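# Press the marked end of the ivory rocker switch

## Task

Push the marked end of the ivory rocker switch down until it stays latched, with the switch still lying flat; finish with neither gripper in contact with it, and keep any drink can, parts box and small stack bin upright.

## Robot and tools

ROBOT. Two 6-joint arms, left_arm and right_arm, each with a two-finger gripper. Per arm the joint order is always: waist, shoulder, elbow, wrist pitch, wrist yaw, wrist roll. Stated ranges (rad): waist -2.618 to 3.054, shoulder 0.000 to 3.142, elbow 0.000 to 3.142, wrist pitch -1.571 to 1.571, wrist yaw -1.571 to 1.571, wrist roll -2.094 to 2.094; the true ends may differ by up to 0.059. Bases: left_arm at (+0.035, +0.272, 0) m, right_arm at (+0.005, -0.244, 0) m, both turned very slightly about z. A camera stand is fixed to the floor behind the arms.

FRAME. All hand positions and orientations are in the scene frame: origin at table-top height halfway between the nominal bases, +x away from the robot over the table, +z up, left_arm on the +y side (image left/right need not match). Printed hand positions can be a few cm off, more when reaching far. The fingers point along the gripper's +z and open along its y; end_effector_position is the point between the pads, roughly 1 cm short of the tips.

CAMERAS. cam_head_left and cam_head_right, each 896x504, mounted together on one bar behind and above the arms (about 1.03 m high, x near -0.22). Pinhole calibration (K, distortion, T_world_to_cam) is supplied and may be off by a degree or two and some millimetres.

ACTION ROWS. A row holds 14 numbers in [-1, 1]: left_arm's six joint values then its opening, then right_arm's six joint values then its opening. Both arms must always be filled in. Joint values are offsets from the Joint targets reported at the start of that action (not from the previous row); 1.0 equals 2.224 rad for waist, shoulder and elbow and 8.485 rad for the three wrist joints. Sending 0 keeps an arm at its targets. The opening is absolute: +1 fully open, -1 closed; resend the present value to leave a gripper unchanged.

execute_actions(actions, cameras). actions is a list of actions; each action is a list of up to 15 rows, one per 1/30 s step, and a short list repeats its last row to fill 15 steps. A call is rejected if a row is malformed or would push a joint more than 0.059 rad beyond its range. Images are returned when actions is empty or when cameras names them (["all"], a list of names, or []). An empty list also reports the current state and task.

move(target, speed, blend, opening_speed, grip_force, blocking, cameras). target is one 14-number row or a list of up to 15 rows; every row is an offset from the same current Joint targets. All joints travel together along planned paths toward those angles, so hands trace curves and nothing is avoided. speed: rad/s of the joint with most travel, 0.01 to 12.57, default 0.5 (one value or one per target). blend: corner rounding in rad for lists, 0 means stop at each target. opening_speed: rate of the opening command per second, at least 0.2. grip_force: N per pad, 10 to 50, one value or one per arm; stays set. blocking=false returns after about 0.5 s while the move continues. The result adds a move: line such as done, off_target (resting more than 0.035 rad off), moving, held or fault, plus limits=held if steps were withheld. Done never proves contact or its absence.

wait(seconds): 0 to 10, lets the scene run holding commands. stop(): brakes a running move. zoom_image(camera, region): camera is cam_head_left or cam_head_right; region [x0, y0, x1, y1] in pixels of its latest image, at most 504 by 504. finished_scene(scene): give the present scene number to end it; irreversible, call only when the switch is latched and both hands are clear.

RESULTS. Joint positions and Joint velocities: one block per arm in joint order (rad, rad/s), then pad gap in m (0.094 fully open). Joint targets: the base for your next offsets. Tool commands: current opening commands. grip_measured: finger opening on the -1..+1 scale. Joint torques: total drive output in N m, including gravity, noisy and offset. "joint sent to its limit" means a joint was clipped at its end; "joint command not followed" means the clearance check altered targets. Action results may also list joint angles at sampled steps. MOTOR HOT warns of heating; OVER-TEMPERATURE FAULT folds that arm away for the rest of the scene.

MOTION LIMITS. Each step a joint target may lead its measured angle by at most 0.339 rad (big joints) or 2.2 rad (wrist); targets implying more than 200 mm of hand travel are scaled back. Large changes may need several actions; tiny ones may not start. To stop pushing on something, command targets back past the measured positions.

CAUTIONS. Approach the switch slowly and press only as far as needed; faster motion and targets set deeper past contact push harder. Afterwards lift the hand off so it no longer touches the switch. Do not strike the table or fixtures, do not let the arms or grippers touch each other, and keep wrist camera cables off objects. Do not tip the can, parts box or stack bin, and let nothing leave the table. Avoid holding arms stretched or pressing toward unreachable poses, which heats motors.

Each tool is called after "Call:" by a JSON object that holds its "api" and its "payload", one argument or row to a line.

## Session

Call:
{"api": "execute_actions", "payload": {
  "actions": []
}}

Scene clock: 0.00 s.
left_arm: end_effector_position=(+0.4306, +0.2970, +0.1019) grip_measured=+1.000 end_effector_quat_wxyz=(+0.594, -0.058, +0.801, +0.043) | right_arm: end_effector_position=(+0.4078, -0.2592, +0.1006) grip_measured=+1.000 end_effector_quat_wxyz=(+0.587, +0.008, +0.810, -0.016)
Joint positions: left_arm=[0.015 1.55 0.343 0.908 -0.141 -0.044 0.094] | right_arm=[-0.012 1.559 0.377 0.866 -0.004 -0.019 0.094]
Joint velocities: within noise
Joint torques (N m): no reading
Heat: left arm: 26 °C; right arm: 30 °C.
Joint targets: left_arm=[0.015 1.542 0.352 0.915 -0.142 -0.045] | right_arm=[-0.012 1.552 0.383 0.873 -0.004 -0.019]
Tool commands: left_gripper/opening=+1.0 right_gripper/opening=+1.0

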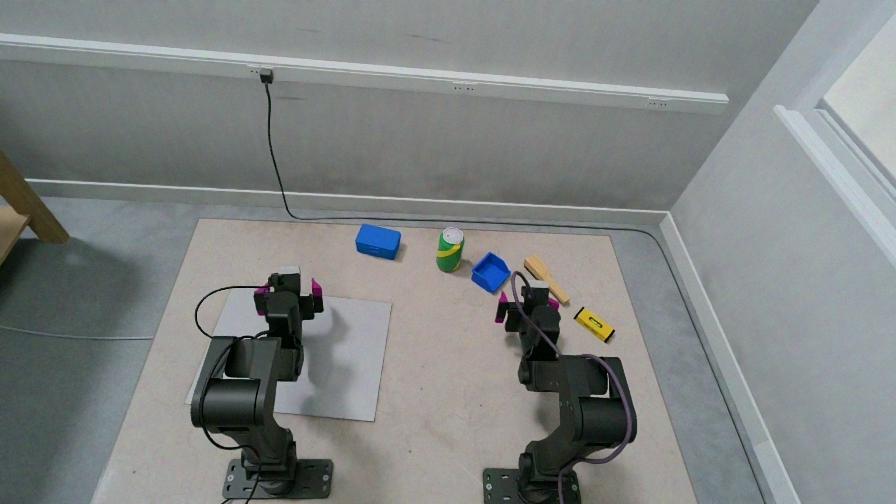

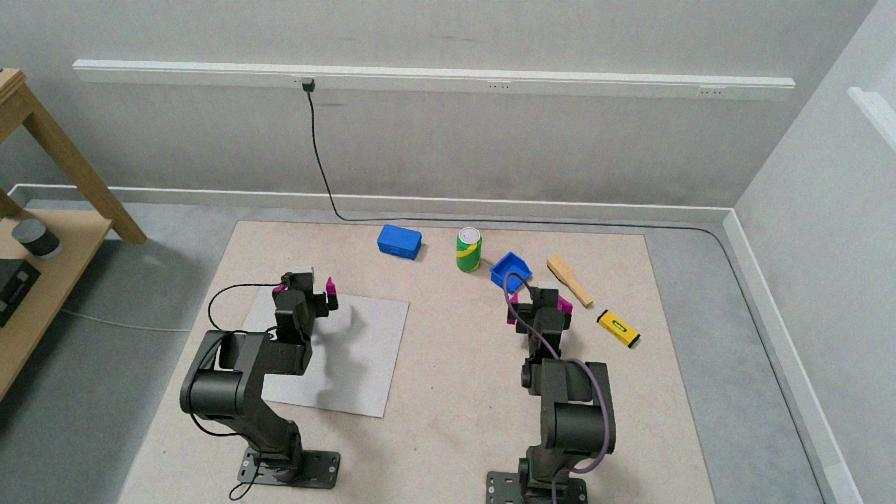

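Call:
{"api": "zoom_image", "payload": {
  "camera": "cam_head_left",
  "region": [200, 220, 420, 344]
}}

Call:
{"api": "zoom_image", "payload": {
  "camera": "cam_head_left",
  "region": [420, 220, 640, 344]
}}

Call:
{"api": "zoom_image", "payload": {
  "camera": "cam_head_right",
  "region": [220, 220, 440, 344]
}}

Call:
{"api": "zoom_image", "payload": {
  "camera": "cam_head_right",
  "region": [440, 220, 660, 344]
}}

Scaled by 2.291 from the camera's 896x504 image, which has a finer 1280x720 frame.

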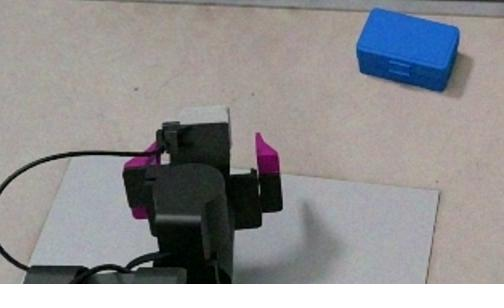

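Scaled by 2.291 from the camera's 896x504 image, which has a finer 1280x720 frame.

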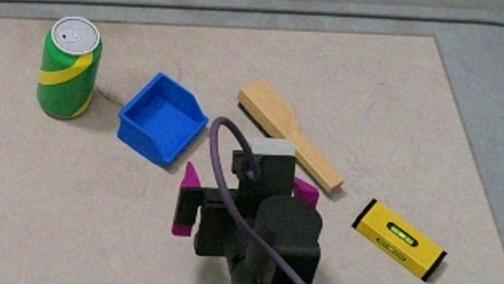

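Scaled by 2.291 from the camera's 896x504 image, which has a finer 1280x720 frame.

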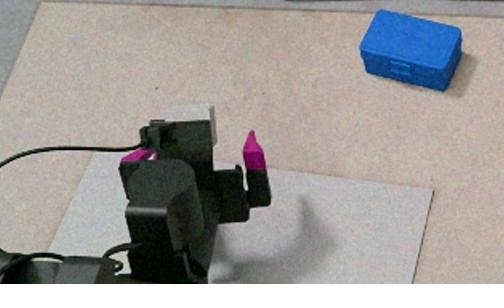

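Scaled by 2.291 from the camera's 896x504 image, which has a finer 1280x720 frame.

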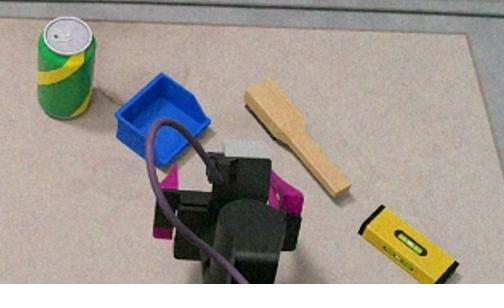

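Call:
{"api": "move", "payload": {
  "target": [0.2, -0.15, 0, 0, 0, 0, 1.0, -0.2, -0.15, 0, 0, 0, 0, 1.0],
  "speed": 1.0,
  "cameras": ["all"]
}}

Scene clock: 14.80 s.
left_arm: end_effector_position=(+0.3696, +0.4569, +0.2231) grip_measured=+1.000 end_effector_quat_wxyz=(+0.692, -0.214, +0.663, +0.187) | right_arm: end_effector_position=(+0.3495, -0.4241, +0.2232) grip_measured=+1.000 end_effector_quat_wxyz=(+0.687, +0.163, +0.686, -0.176)
Joint positions: left_arm=[0.454 1.226 0.343 0.911 -0.139 -0.044 0.094] | right_arm=[-0.454 1.233 0.377 0.861 0.001 -0.019 0.094]
Joint torques (N m): left_arm=[0.34 -4.48 8.05 2.19 -0.02 -0.03] | right_arm=[-0.32 -3.75 7.6 2.22 -0.06 -0.02]
Heat: left arm: 28 °C; right arm: 33 °C.
Joint targets: left_arm=[0.459 1.208 0.352 0.915 -0.142 -0.045] | right_arm=[-0.457 1.218 0.383 0.873 -0.004 -0.018]
move: done

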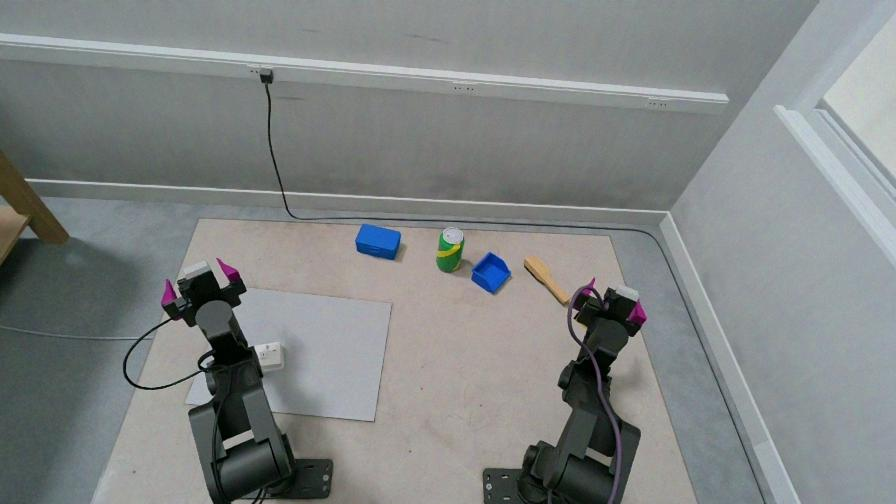

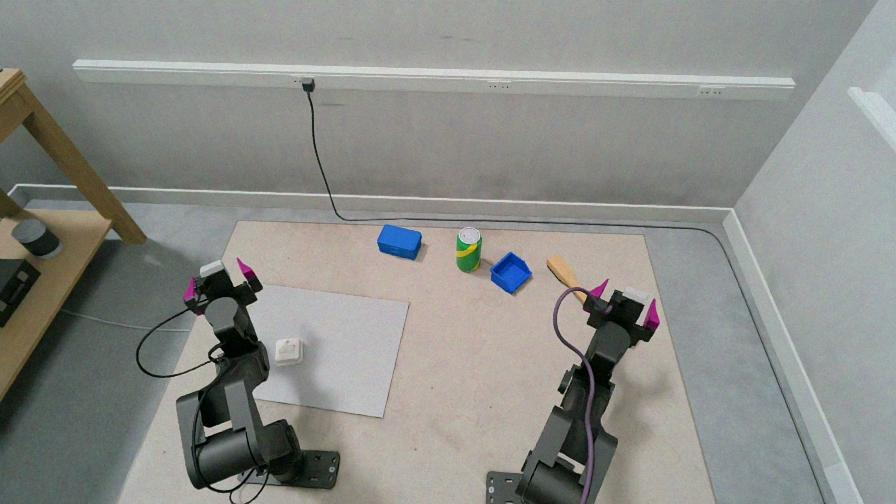

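Call:
{"api": "zoom_image", "payload": {
  "camera": "cam_head_right",
  "region": [258, 322, 322, 380]
}}

Call:
{"api": "zoom_image", "payload": {
  "camera": "cam_head_left",
  "region": [236, 326, 300, 384]
}}

Scaled by 7.875 from the camera's 896x504 image, which has a finer 1280x720 frame.

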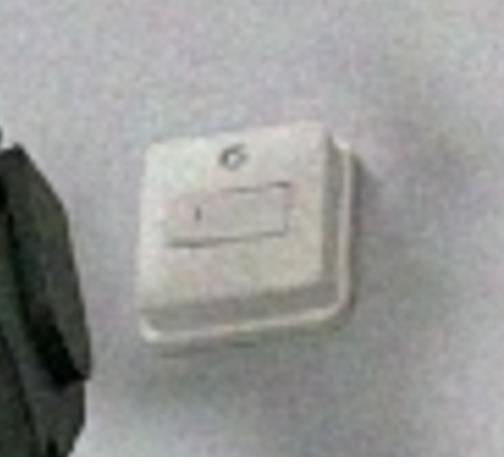

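Scaled by 7.875 from the camera's 896x504 image, which has a finer 1280x720 frame.

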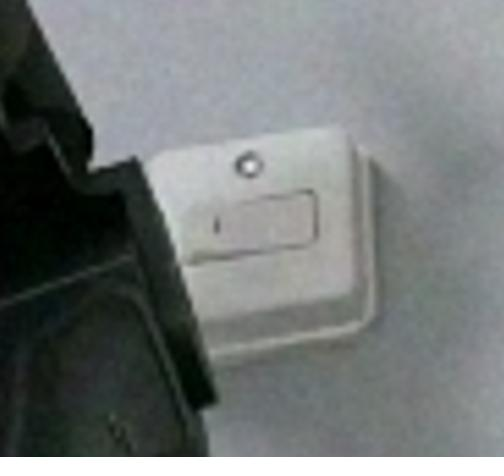

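Call:
{"api": "zoom_image", "payload": {
  "camera": "cam_head_left",
  "region": [145, 240, 265, 310]
}}

Call:
{"api": "zoom_image", "payload": {
  "camera": "cam_head_right",
  "region": [165, 240, 285, 310]
}}

Call:
{"api": "zoom_image", "payload": {
  "camera": "cam_head_left",
  "region": [550, 260, 670, 350]
}}

Call:
{"api": "zoom_image", "payload": {
  "camera": "cam_head_right",
  "region": [550, 260, 670, 350]
}}

Scaled by 4.200 from the camera's 896x504 image, which has a finer 1280x720 frame.

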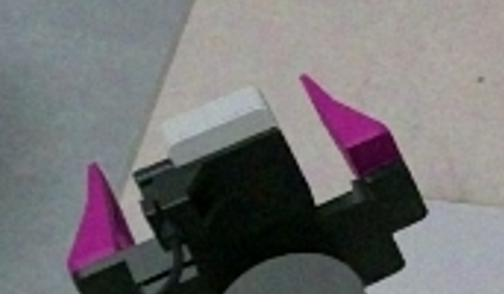

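Scaled by 4.200 from the camera's 896x504 image, which has a finer 1280x720 frame.

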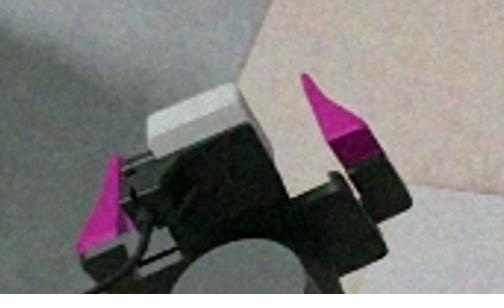

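Scaled by 4.200 from the camera's 896x504 image, which has a finer 1280x720 frame.

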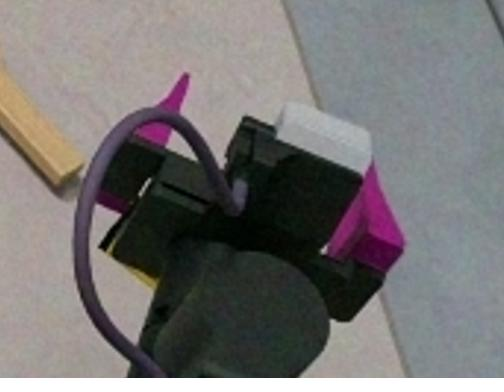

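Scaled by 4.200 from the camera's 896x504 image, which has a finer 1280x720 frame.

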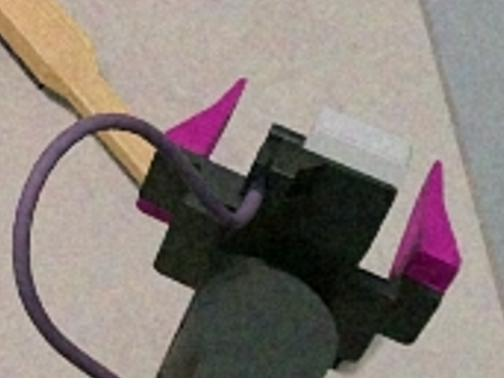

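Call:
{"api": "move", "payload": {
  "target": [-0.0738, 0.1486, 0.4035, -0.2589, 0.01674, 0.0053, -1.0, 0, 0, 0, 0, 0, 0, 1.0],
  "speed": 1.2,
  "cameras": ["all"]
}}

Scene clock: 52.33 s.
left_arm: end_effector_position=(+0.2819, +0.3469, +0.1163) grip_measured=-0.995 end_effector_quat_wxyz=(-0.002, -0.147, +0.989, +0.005) | right_arm: end_effector_position=(+0.3495, -0.4241, +0.2232) grip_measured=+1.000 end_effector_quat_wxyz=(+0.687, +0.163, +0.686, -0.176)
Joint positions: left_arm=[0.301 1.523 1.222 -1.273 -0.01 -0.011 0] | right_arm=[-0.454 1.233 0.377 0.861 0.001 -0.019 0.094]
Joint torques (N m): left_arm=[-0.59 -3.97 9.35 0.43 0.13 0.09] | right_arm=[-0.32 -3.77 7.58 2.22 -0.07 -0.02]
Heat: left arm: 32 °C; right arm: 35 °C.
Joint targets: left_arm=[0.295 1.538 1.249 -1.282 0.000 0.000] | right_arm=[-0.457 1.218 0.383 0.873 -0.004 -0.018]
move: done

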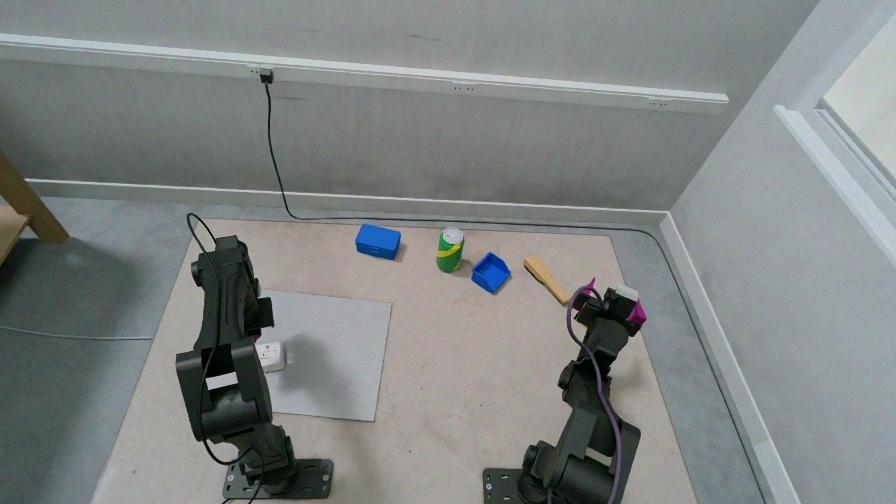

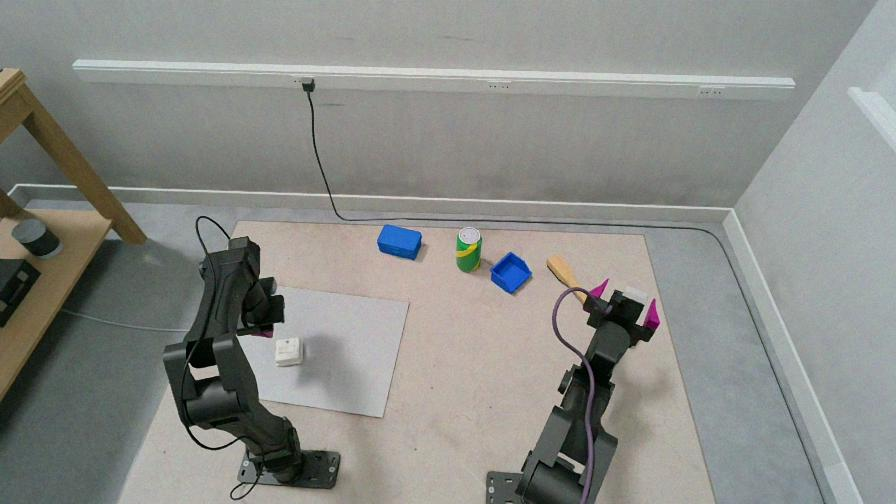

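Call:
{"api": "zoom_image", "payload": {
  "camera": "cam_head_right",
  "region": [230, 295, 330, 385]
}}

Call:
{"api": "zoom_image", "payload": {
  "camera": "cam_head_left",
  "region": [210, 295, 310, 385]
}}

Scaled by 5.040 from the camera's 896x504 image, which has a finer 1280x720 frame.

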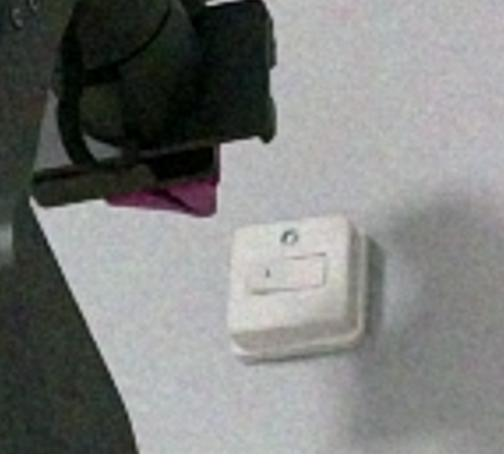

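Scaled by 5.040 from the camera's 896x504 image, which has a finer 1280x720 frame.

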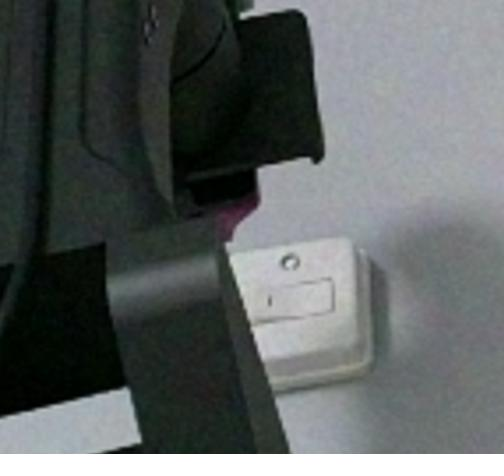

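Call:
{"api": "zoom_image", "payload": {
  "camera": "cam_head_right",
  "region": [240, 310, 300, 370]
}}

Call:
{"api": "zoom_image", "payload": {
  "camera": "cam_head_left",
  "region": [235, 310, 295, 370]
}}

Scaled by 8.400 from the camera's 896x504 image, which has a finer 1280x720 frame.

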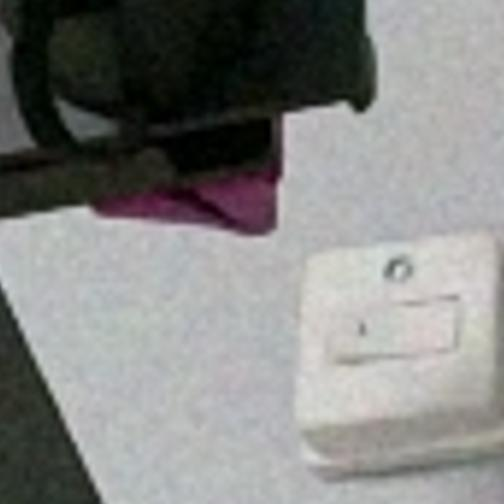

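Scaled by 8.400 from the camera's 896x504 image, which has a finer 1280x720 frame.

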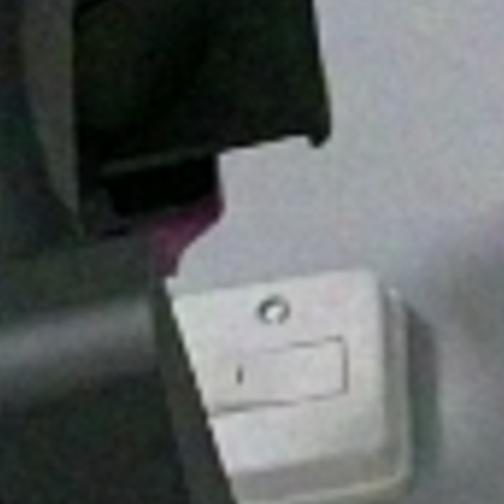

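Call:
{"api": "move", "payload": {
  "target": [-0.00643, -0.1291, -0.1956, 0.06093, 0, 0, -1.0, 0, 0, 0, 0, 0, 0, 1.0],
  "speed": 0.8,
  "cameras": ["all"]
}}

Call:
{"api": "zoom_image", "payload": {
  "camera": "cam_head_right",
  "region": [240, 310, 300, 370]
}}

Call:
{"api": "zoom_image", "payload": {
  "camera": "cam_head_left",
  "region": [220, 310, 300, 370]
}}

Scene clock: 70.97 s.
left_arm: end_effector_position=(+0.2954, +0.3468, +0.0795) grip_measured=-0.995 end_effector_quat_wxyz=(+0.162, -0.138, +0.977, +0.026) | right_arm: end_effector_position=(+0.3495, -0.4241, +0.2232) grip_measured=+1.000 end_effector_quat_wxyz=(+0.687, +0.163, +0.686, -0.176)
Joint positions: left_arm=[0.287 1.279 0.82 -0.783 -0.01 -0.01 0] | right_arm=[-0.454 1.233 0.377 0.861 0.001 -0.019 0.094]
Joint torques (N m): left_arm=[-0.55 -5.79 6.74 1.29 0.12 0.06] | right_arm=[-0.32 -3.77 7.6 2.22 -0.07 -0.02]
Heat: left arm: 28 °C; right arm: 36 °C.
Joint targets: left_arm=[0.281 1.251 0.814 -0.765 0.000 0.000] | right_arm=[-0.457 1.218 0.383 0.873 -0.004 -0.018]
move: done

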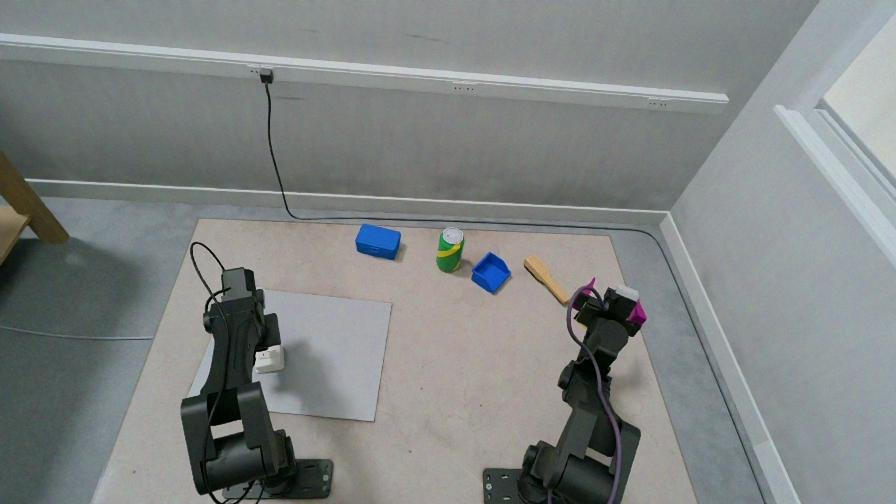

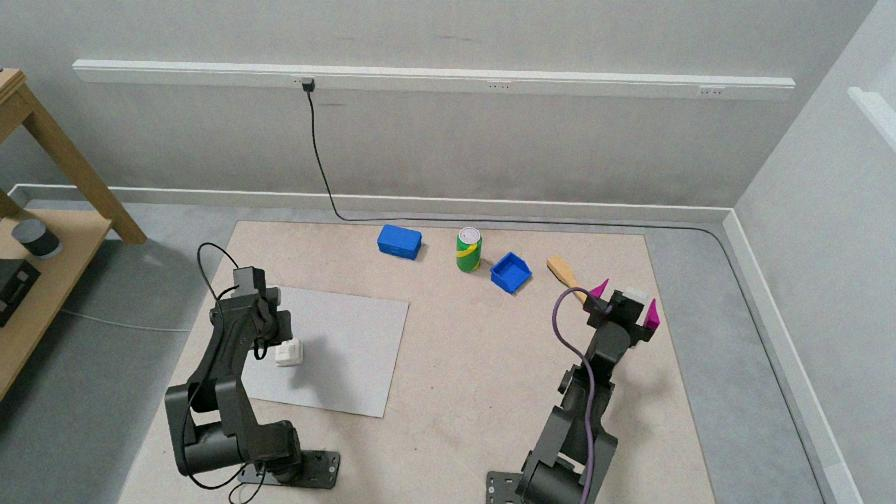

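Scaled by 8.400 from the camera's 896x504 image, which has a finer 1280x720 frame.

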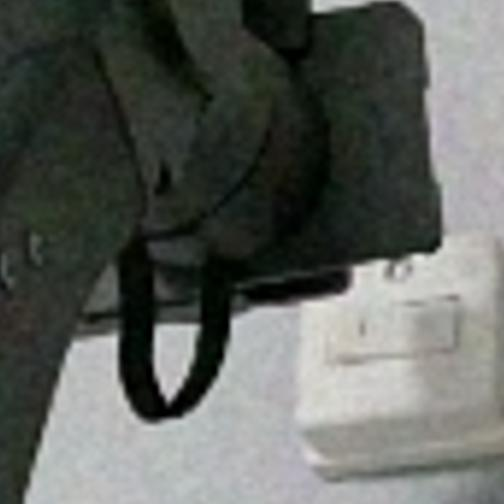

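Scaled by 6.300 from the camera's 896x504 image, which has a finer 1280x720 frame.

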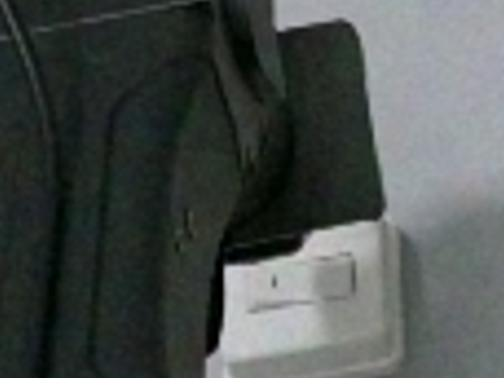

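Call:
{"api": "move", "payload": {
  "target": [0, 0.2460, 0.2410, -0.0726, 0, 0, -1.0, 0, 0, 0, 0, 0, 0, 1.0],
  "speed": 0.8,
  "cameras": ["all"]
}}

Call:
{"api": "zoom_image", "payload": {
  "camera": "cam_head_right",
  "region": [240, 310, 300, 370]
}}

Call:
{"api": "zoom_image", "payload": {
  "camera": "cam_head_left",
  "region": [220, 310, 300, 370]
}}

Scene clock: 79.00 s.
left_arm: end_effector_position=(+0.2826, +0.3432, +0.0799) grip_measured=-0.995 end_effector_quat_wxyz=(-0.128, -0.138, +0.982, -0.012) | right_arm: end_effector_position=(+0.3495, -0.4241, +0.2232) grip_measured=+1.000 end_effector_quat_wxyz=(+0.687, +0.163, +0.686, -0.176)
Joint positions: left_arm=[0.287 1.783 1.325 -1.37 -0.01 -0.01 0] | right_arm=[-0.454 1.233 0.377 0.861 0.001 -0.019 0.094]
Joint torques (N m): left_arm=[-0.58 -5.81 8.7 -0.07 0.11 0.07] | right_arm=[-0.31 -3.78 7.6 2.22 -0.07 -0.02]
Heat: left arm: 28 °C; right arm: 36 °C.
Joint targets: left_arm=[0.281 1.799 1.350 -1.381 0.000 0.000] | right_arm=[-0.457 1.218 0.383 0.873 -0.004 -0.018]
move: done

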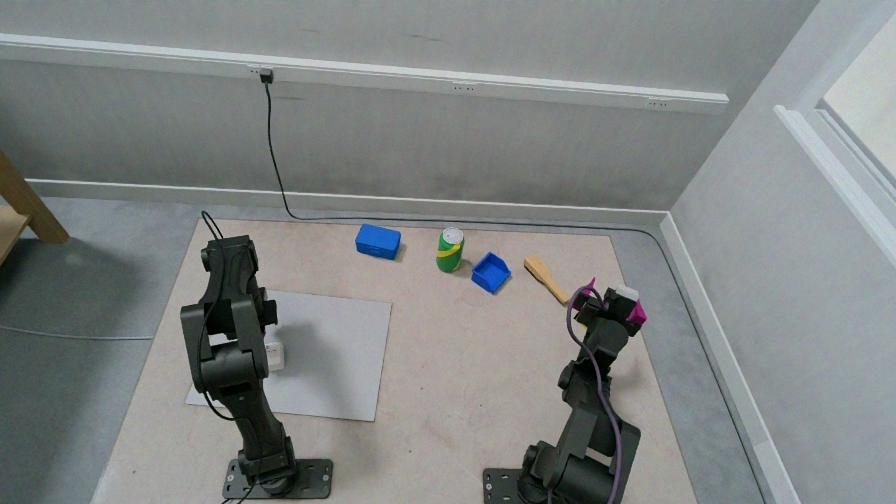

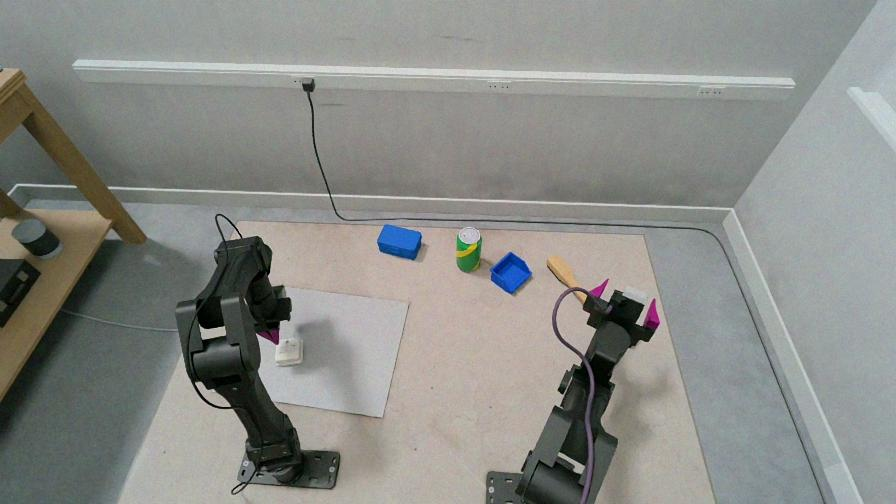

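Scaled by 8.400 from the camera's 896x504 image, which has a finer 1280x720 frame.

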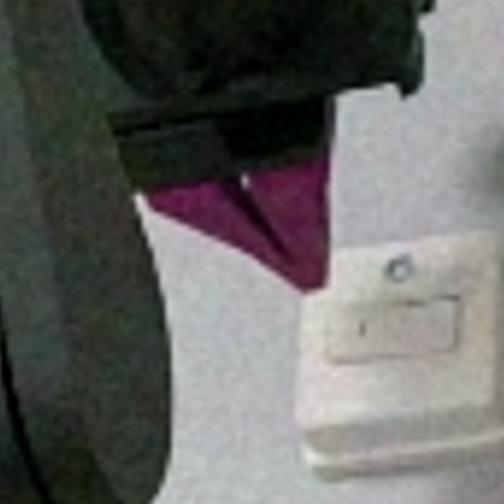

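Scaled by 6.300 from the camera's 896x504 image, which has a finer 1280x720 frame.

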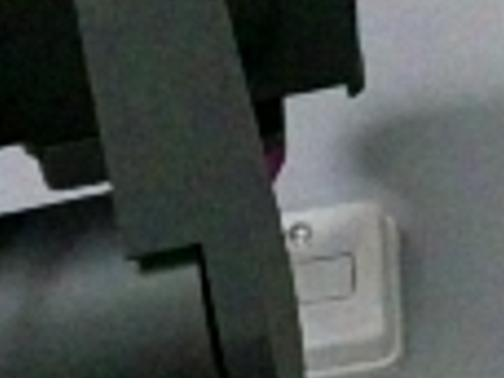

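Call:
{"api": "move", "payload": {
  "target": [0, 0.00836, -0.04105, 0.01194, 0, 0, -1.0, 0, 0, 0, 0, 0, 0, 1.0],
  "speed": 0.3,
  "cameras": ["cam_head_right"]
}}

Call:
{"api": "zoom_image", "payload": {
  "camera": "cam_head_right",
  "region": [240, 310, 300, 370]
}}

Scene clock: 88.37 s.
left_arm: end_effector_position=(+0.2815, +0.3429, +0.0595) grip_measured=-0.995 end_effector_quat_wxyz=(-0.129, -0.138, +0.982, -0.012) | right_arm: end_effector_position=(+0.3495, -0.4241, +0.2232) grip_measured=+1.000 end_effector_quat_wxyz=(+0.687, +0.163, +0.686, -0.176)
Joint positions: left_arm=[0.287 1.801 1.263 -1.293 -0.01 -0.01 0] | right_arm=[-0.454 1.233 0.377 0.861 0.001 -0.019 0.094]
Joint torques (N m): left_arm=[-0.62 -5.76 5.72 0.19 0.12 0.08] | right_arm=[-0.34 -3.78 7.6 2.22 -0.07 -0.02]
Heat: left arm: 28 °C; right arm: 36 °C.
Joint targets: left_arm=[0.281 1.817 1.259 -1.280 0.000 0.000] | right_arm=[-0.457 1.218 0.383 0.873 -0.004 -0.018]
move: done
Images, in order (width x height): cam_head_right 896x504.

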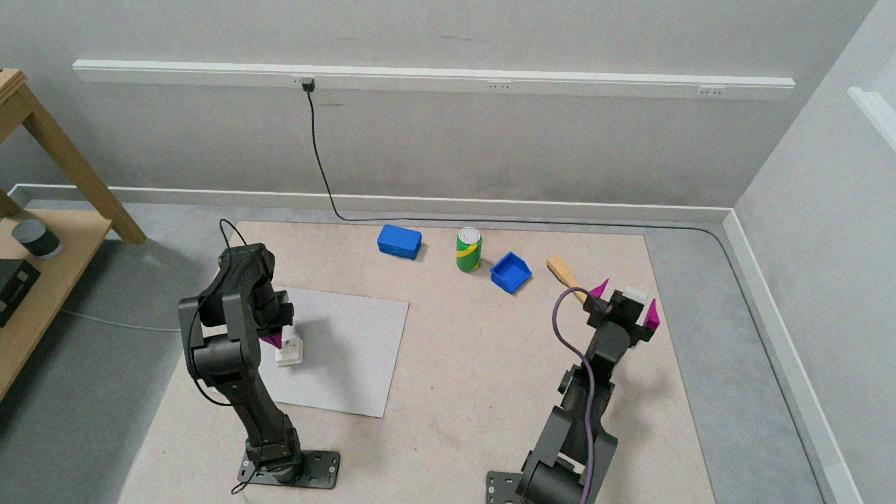

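Scaled by 8.400 from the camera's 896x504 image, which has a finer 1280x720 frame.

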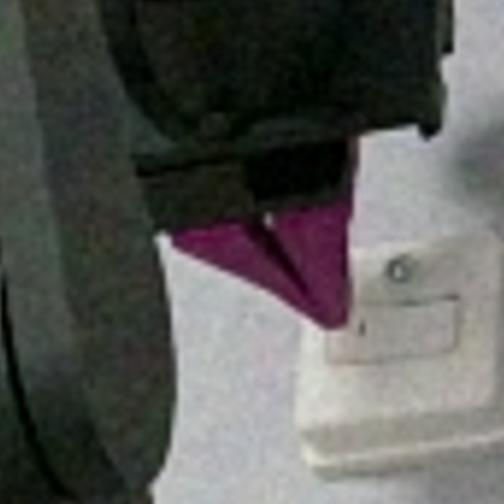

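Call:
{"api": "move", "payload": {
  "target": [0, 0.01012, -0.00612, 0.00407, 0, 0, -1.0, 0, 0, 0, 0, 0, 0, 1.0],
  "speed": 0.1,
  "cameras": ["cam_head_right"]
}}

Call:
{"api": "zoom_image", "payload": {
  "camera": "cam_head_right",
  "region": [240, 310, 300, 370]
}}

Scene clock: 95.57 s.
left_arm: end_effector_position=(+0.2847, +0.3438, +0.0505) grip_measured=-0.995 end_effector_quat_wxyz=(-0.128, -0.138, +0.982, -0.012) | right_arm: end_effector_position=(+0.3495, -0.4241, +0.2232) grip_measured=+1.000 end_effector_quat_wxyz=(+0.687, +0.163, +0.686, -0.176)
Joint positions: left_arm=[0.287 1.821 1.251 -1.258 -0.01 -0.01 0] | right_arm=[-0.454 1.233 0.377 0.861 0.001 -0.019 0.094]
Joint torques (N m): left_arm=[-0.46 -5.71 5.38 0.14 0.14 0.07] | right_arm=[-0.32 -3.78 7.6 2.22 -0.07 -0.02]
Heat: left arm: 28 °C; right arm: 36 °C.
Joint targets: left_arm=[0.281 1.840 1.245 -1.245 0.000 0.000] | right_arm=[-0.457 1.218 0.383 0.873 -0.004 -0.018]
move: done
Images, in order (width x height): cam_head_right 896x504.

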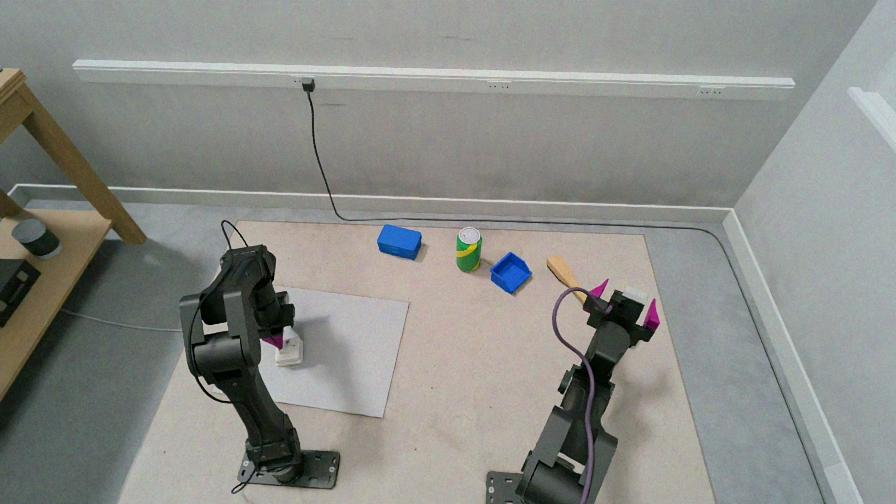

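Scaled by 8.400 from the camera's 896x504 image, which has a finer 1280x720 frame.

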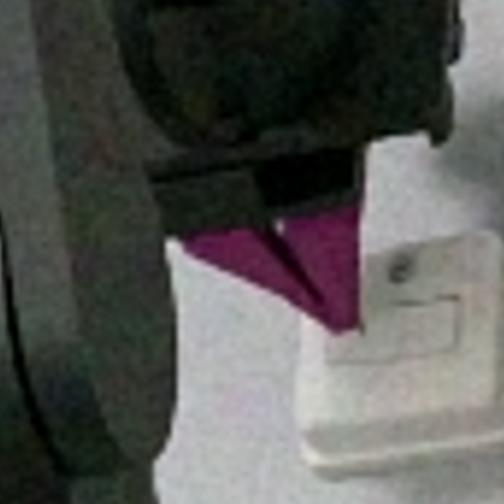

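Call:
{"api": "move", "payload": {
  "target": [0, 0.00751, -0.00297, 0.0022, 0, 0, -1.0, 0, 0, 0, 0, 0, 0, 1.0],
  "speed": 0.1,
  "cameras": ["cam_head_right"]
}}

Call:
{"api": "zoom_image", "payload": {
  "camera": "cam_head_right",
  "region": [240, 310, 300, 370]
}}

Scene clock: 99.33 s.
left_arm: end_effector_position=(+0.2860, +0.3442, +0.0444) grip_measured=-0.995 end_effector_quat_wxyz=(-0.130, -0.138, +0.982, -0.012) | right_arm: end_effector_position=(+0.3495, -0.4241, +0.2232) grip_measured=+1.000 end_effector_quat_wxyz=(+0.687, +0.163, +0.686, -0.176)
Joint positions: left_arm=[0.287 1.837 1.245 -1.24 -0.01 -0.01 0] | right_arm=[-0.454 1.233 0.377 0.861 0.001 -0.019 0.094]
Joint torques (N m): left_arm=[-0.55 -5.82 5.41 0.17 0.13 0.07] | right_arm=[-0.32 -3.78 7.6 2.22 -0.07 -0.03]
Heat: left arm: 28 °C; right arm: 37 °C.
Joint targets: left_arm=[0.281 1.856 1.239 -1.226 0.000 0.000] | right_arm=[-0.457 1.218 0.383 0.873 -0.004 -0.018]
move: done
Images, in order (width x height): cam_head_right 896x504.

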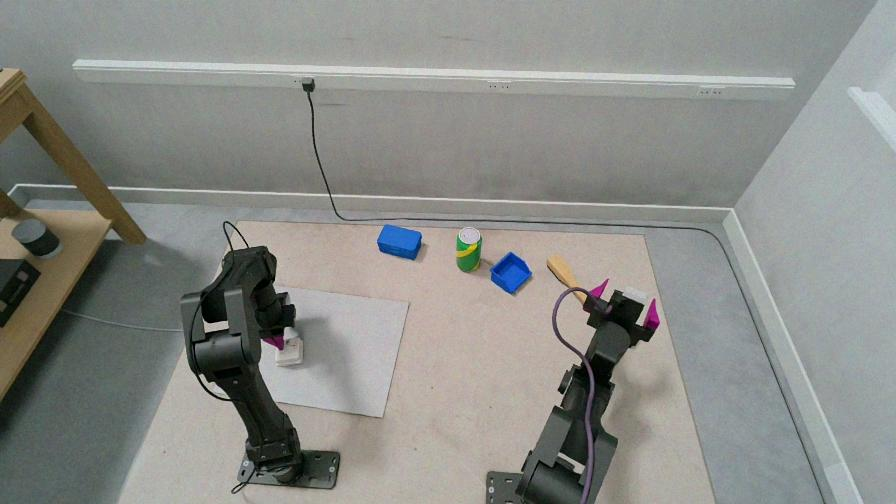

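Scaled by 8.400 from the camera's 896x504 image, which has a finer 1280x720 frame.

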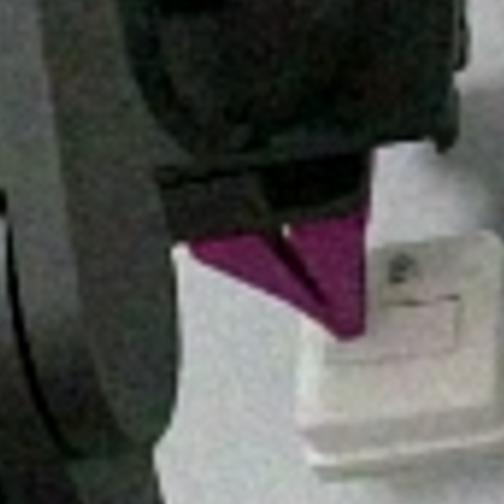

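Call:
{"api": "move", "payload": {
  "target": [0.0054, 0.00651, -0.00397, 0.0023, 0, 0, -1.0, 0, 0, 0, 0, 0, 0, 1.0],
  "speed": 0.1,
  "cameras": ["cam_head_right"]
}}

Call:
{"api": "zoom_image", "payload": {
  "camera": "cam_head_right",
  "region": [240, 310, 300, 370]
}}

Scene clock: 101.83 s.
left_arm: end_effector_position=(+0.2871, +0.3445, +0.0432) grip_measured=-0.995 end_effector_quat_wxyz=(-0.129, -0.138, +0.982, -0.012) | right_arm: end_effector_position=(+0.3495, -0.4241, +0.2232) grip_measured=+1.000 end_effector_quat_wxyz=(+0.687, +0.163, +0.686, -0.176)
Joint positions: left_arm=[0.287 1.84 1.245 -1.234 -0.01 -0.01 0] | right_arm=[-0.454 1.233 0.377 0.861 0.001 -0.019 0.094]
Joint torques (N m): left_arm=[0.36 -4.98 4.57 0.29 0.13 0.07] | right_arm=[-0.32 -3.78 7.6 2.22 -0.07 -0.03]
Heat: left arm: 27 °C; right arm: 37 °C.
Joint targets: left_arm=[0.293 1.871 1.230 -1.207 0.000 0.000] | right_arm=[-0.457 1.218 0.383 0.873 -0.004 -0.018]
move: done
Images, in order (width x height): cam_head_right 896x504.

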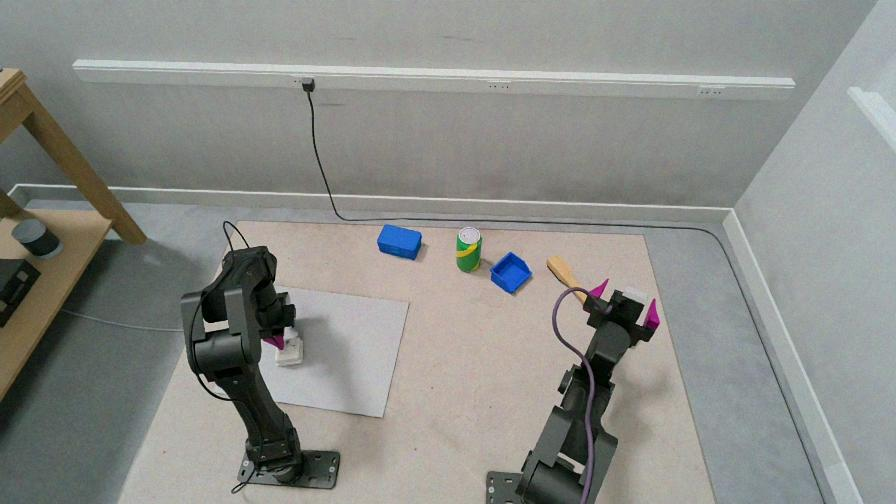

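Scaled by 8.400 from the camera's 896x504 image, which has a finer 1280x720 frame.

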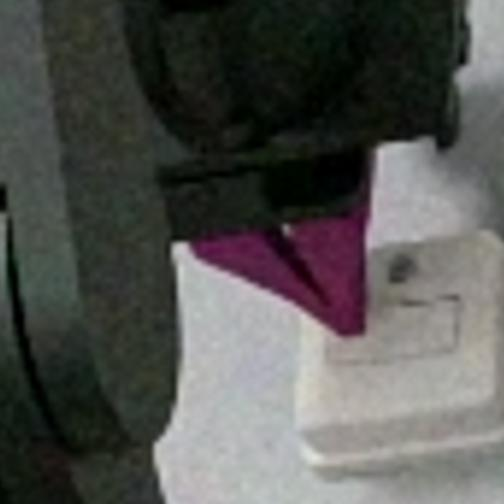

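Call:
{"api": "move", "payload": {
  "target": [0, 0.0035, -0.0056, 0.0023, 0, 0, -1.0, 0, 0, 0, 0, 0, 0, 1.0],
  "speed": 0.1,
  "cameras": ["cam_head_right"]
}}

Call:
{"api": "zoom_image", "payload": {
  "camera": "cam_head_right",
  "region": [240, 310, 300, 370]
}}

Scene clock: 104.03 s.
left_arm: end_effector_position=(+0.2868, +0.3444, +0.0376) grip_measured=-0.995 end_effector_quat_wxyz=(-0.130, -0.138, +0.982, -0.012) | right_arm: end_effector_position=(+0.3495, -0.4241, +0.2232) grip_measured=+1.000 end_effector_quat_wxyz=(+0.687, +0.163, +0.686, -0.176)
Joint positions: left_arm=[0.287 1.85 1.233 -1.216 -0.01 -0.01 0] | right_arm=[-0.454 1.233 0.377 0.861 0.001 -0.019 0.094]
Joint torques (N m): left_arm=[0.43 -5.15 4.41 0.29 0.12 0.08] | right_arm=[-0.32 -3.78 7.6 2.22 -0.07 -0.03]
Heat: left arm: 27 °C; right arm: 37 °C.
Joint targets: left_arm=[0.293 1.879 1.217 -1.187 0.000 0.000] | right_arm=[-0.457 1.218 0.383 0.873 -0.004 -0.018]
move: done
Images, in order (width x height): cam_head_right 896x504.

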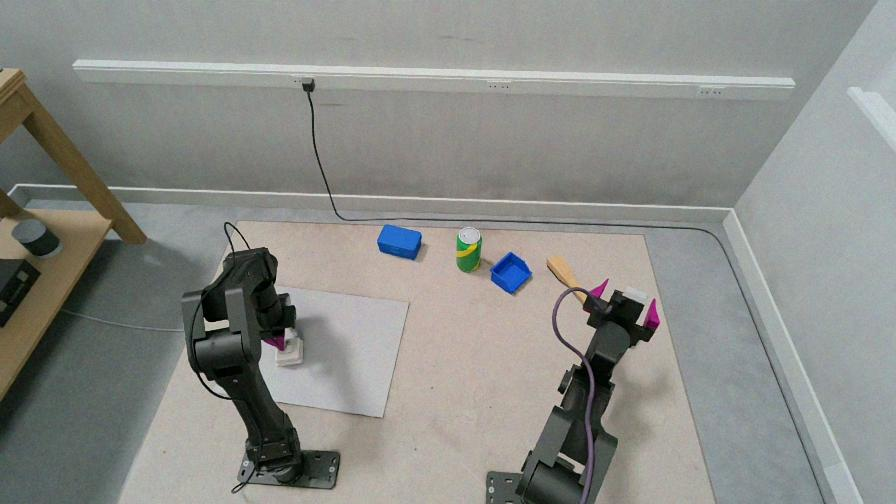

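Scaled by 8.400 from the camera's 896x504 image, which has a finer 1280x720 frame.

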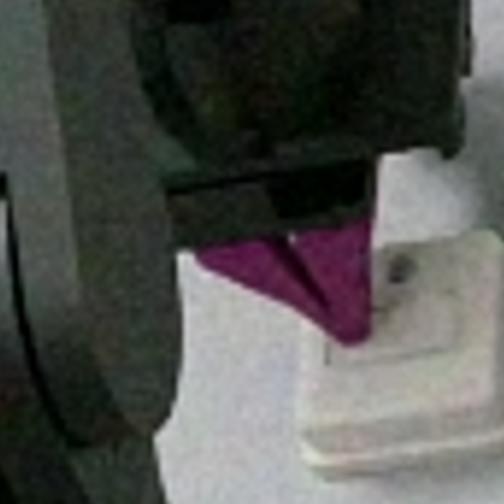

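Call:
{"api": "move", "payload": {
  "target": [
    [0, -0.036, 0.0598, -0.02286, 0, 0, -1.0, 0, 0, 0, 0, 0, 0, 1.0],
    [0.157, -0.036, 0.0598, -0.02286, 0, 0, -1.0, 0, 0, 0, 0, 0, 0, 1.0]
  ],
  "speed": [0.3, 0.8],
  "blend": 0.05,
  "cameras": ["all"]
}}

Call:
{"api": "zoom_image", "payload": {
  "camera": "cam_head_right",
  "region": [240, 310, 300, 370]
}}

Call:
{"api": "zoom_image", "payload": {
  "camera": "cam_head_left",
  "region": [230, 310, 290, 370]
}}

Scene clock: 107.63 s.
left_arm: end_effector_position=(+0.2418, +0.4232, +0.0675) grip_measured=-0.995 end_effector_quat_wxyz=(-0.147, -0.308, +0.939, -0.046) | right_arm: end_effector_position=(+0.3495, -0.4241, +0.2232) grip_measured=+1.000 end_effector_quat_wxyz=(+0.687, +0.163, +0.686, -0.176)
Joint positions: left_arm=[0.644 1.838 1.328 -1.37 -0.002 -0.009 0] | right_arm=[-0.454 1.233 0.377 0.861 0.001 -0.019 0.094]
Joint torques (N m): left_arm=[-0.2 -10.69 8.1 -0.18 0.04 0.04] | right_arm=[-0.32 -3.77 7.58 2.22 -0.07 -0.02]
Heat: left arm: 27 °C; right arm: 37 °C.
Joint targets: left_arm=[0.642 1.799 1.350 -1.381 0.000 0.000] | right_arm=[-0.457 1.218 0.383 0.873 -0.004 -0.018]
move: off_target (left_arm); left_arm: the shoulder is farthest, 0.039 rad from its target

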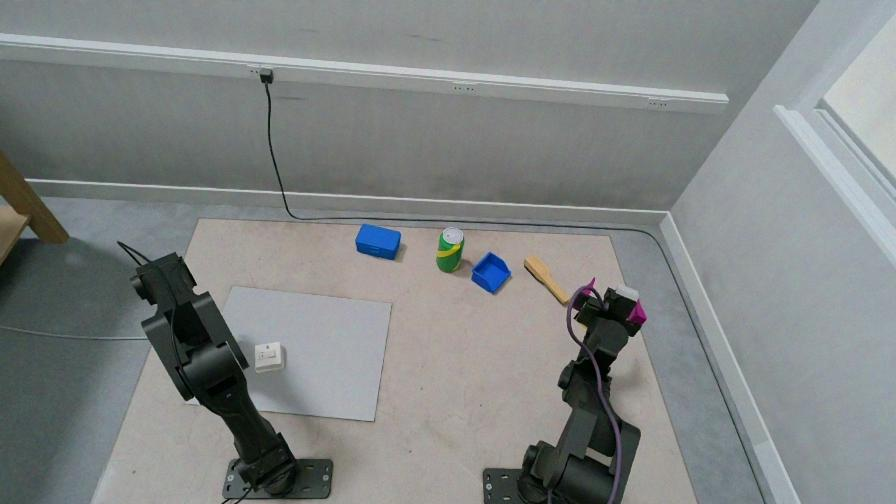

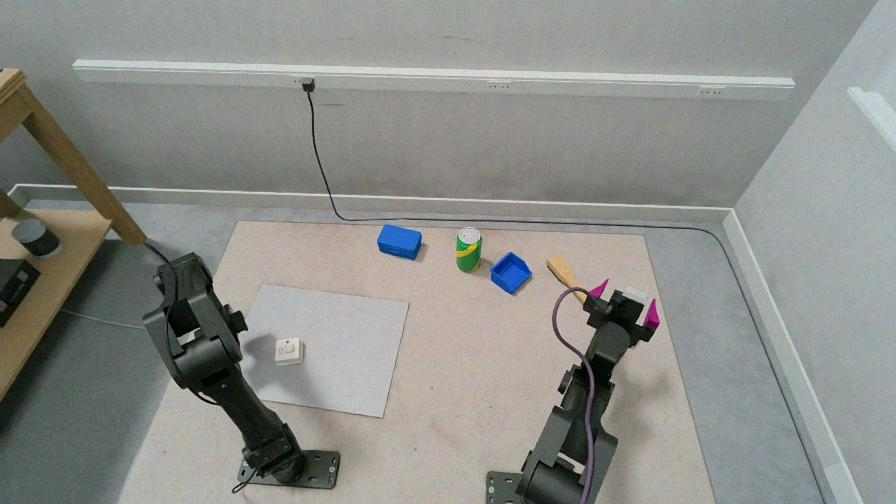

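Scaled by 8.400 from the camera's 896x504 image, which has a finer 1280x720 frame.

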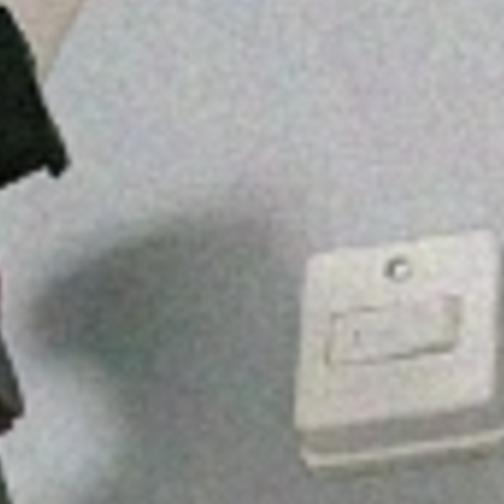

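Scaled by 8.400 from the camera's 896x504 image, which has a finer 1280x720 frame.

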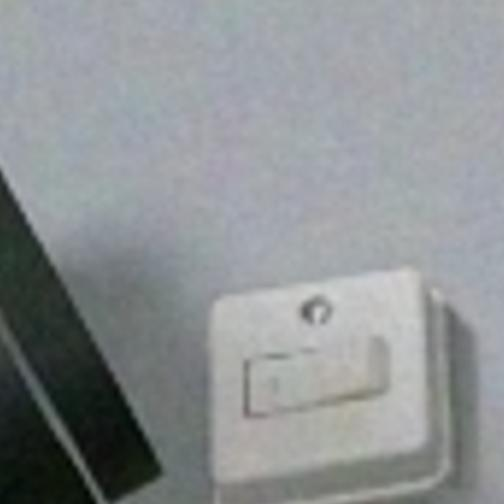

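Call:
{"api": "finished_scene", "payload": {
  "scene": 1
}}

The scene is finished: the task was done.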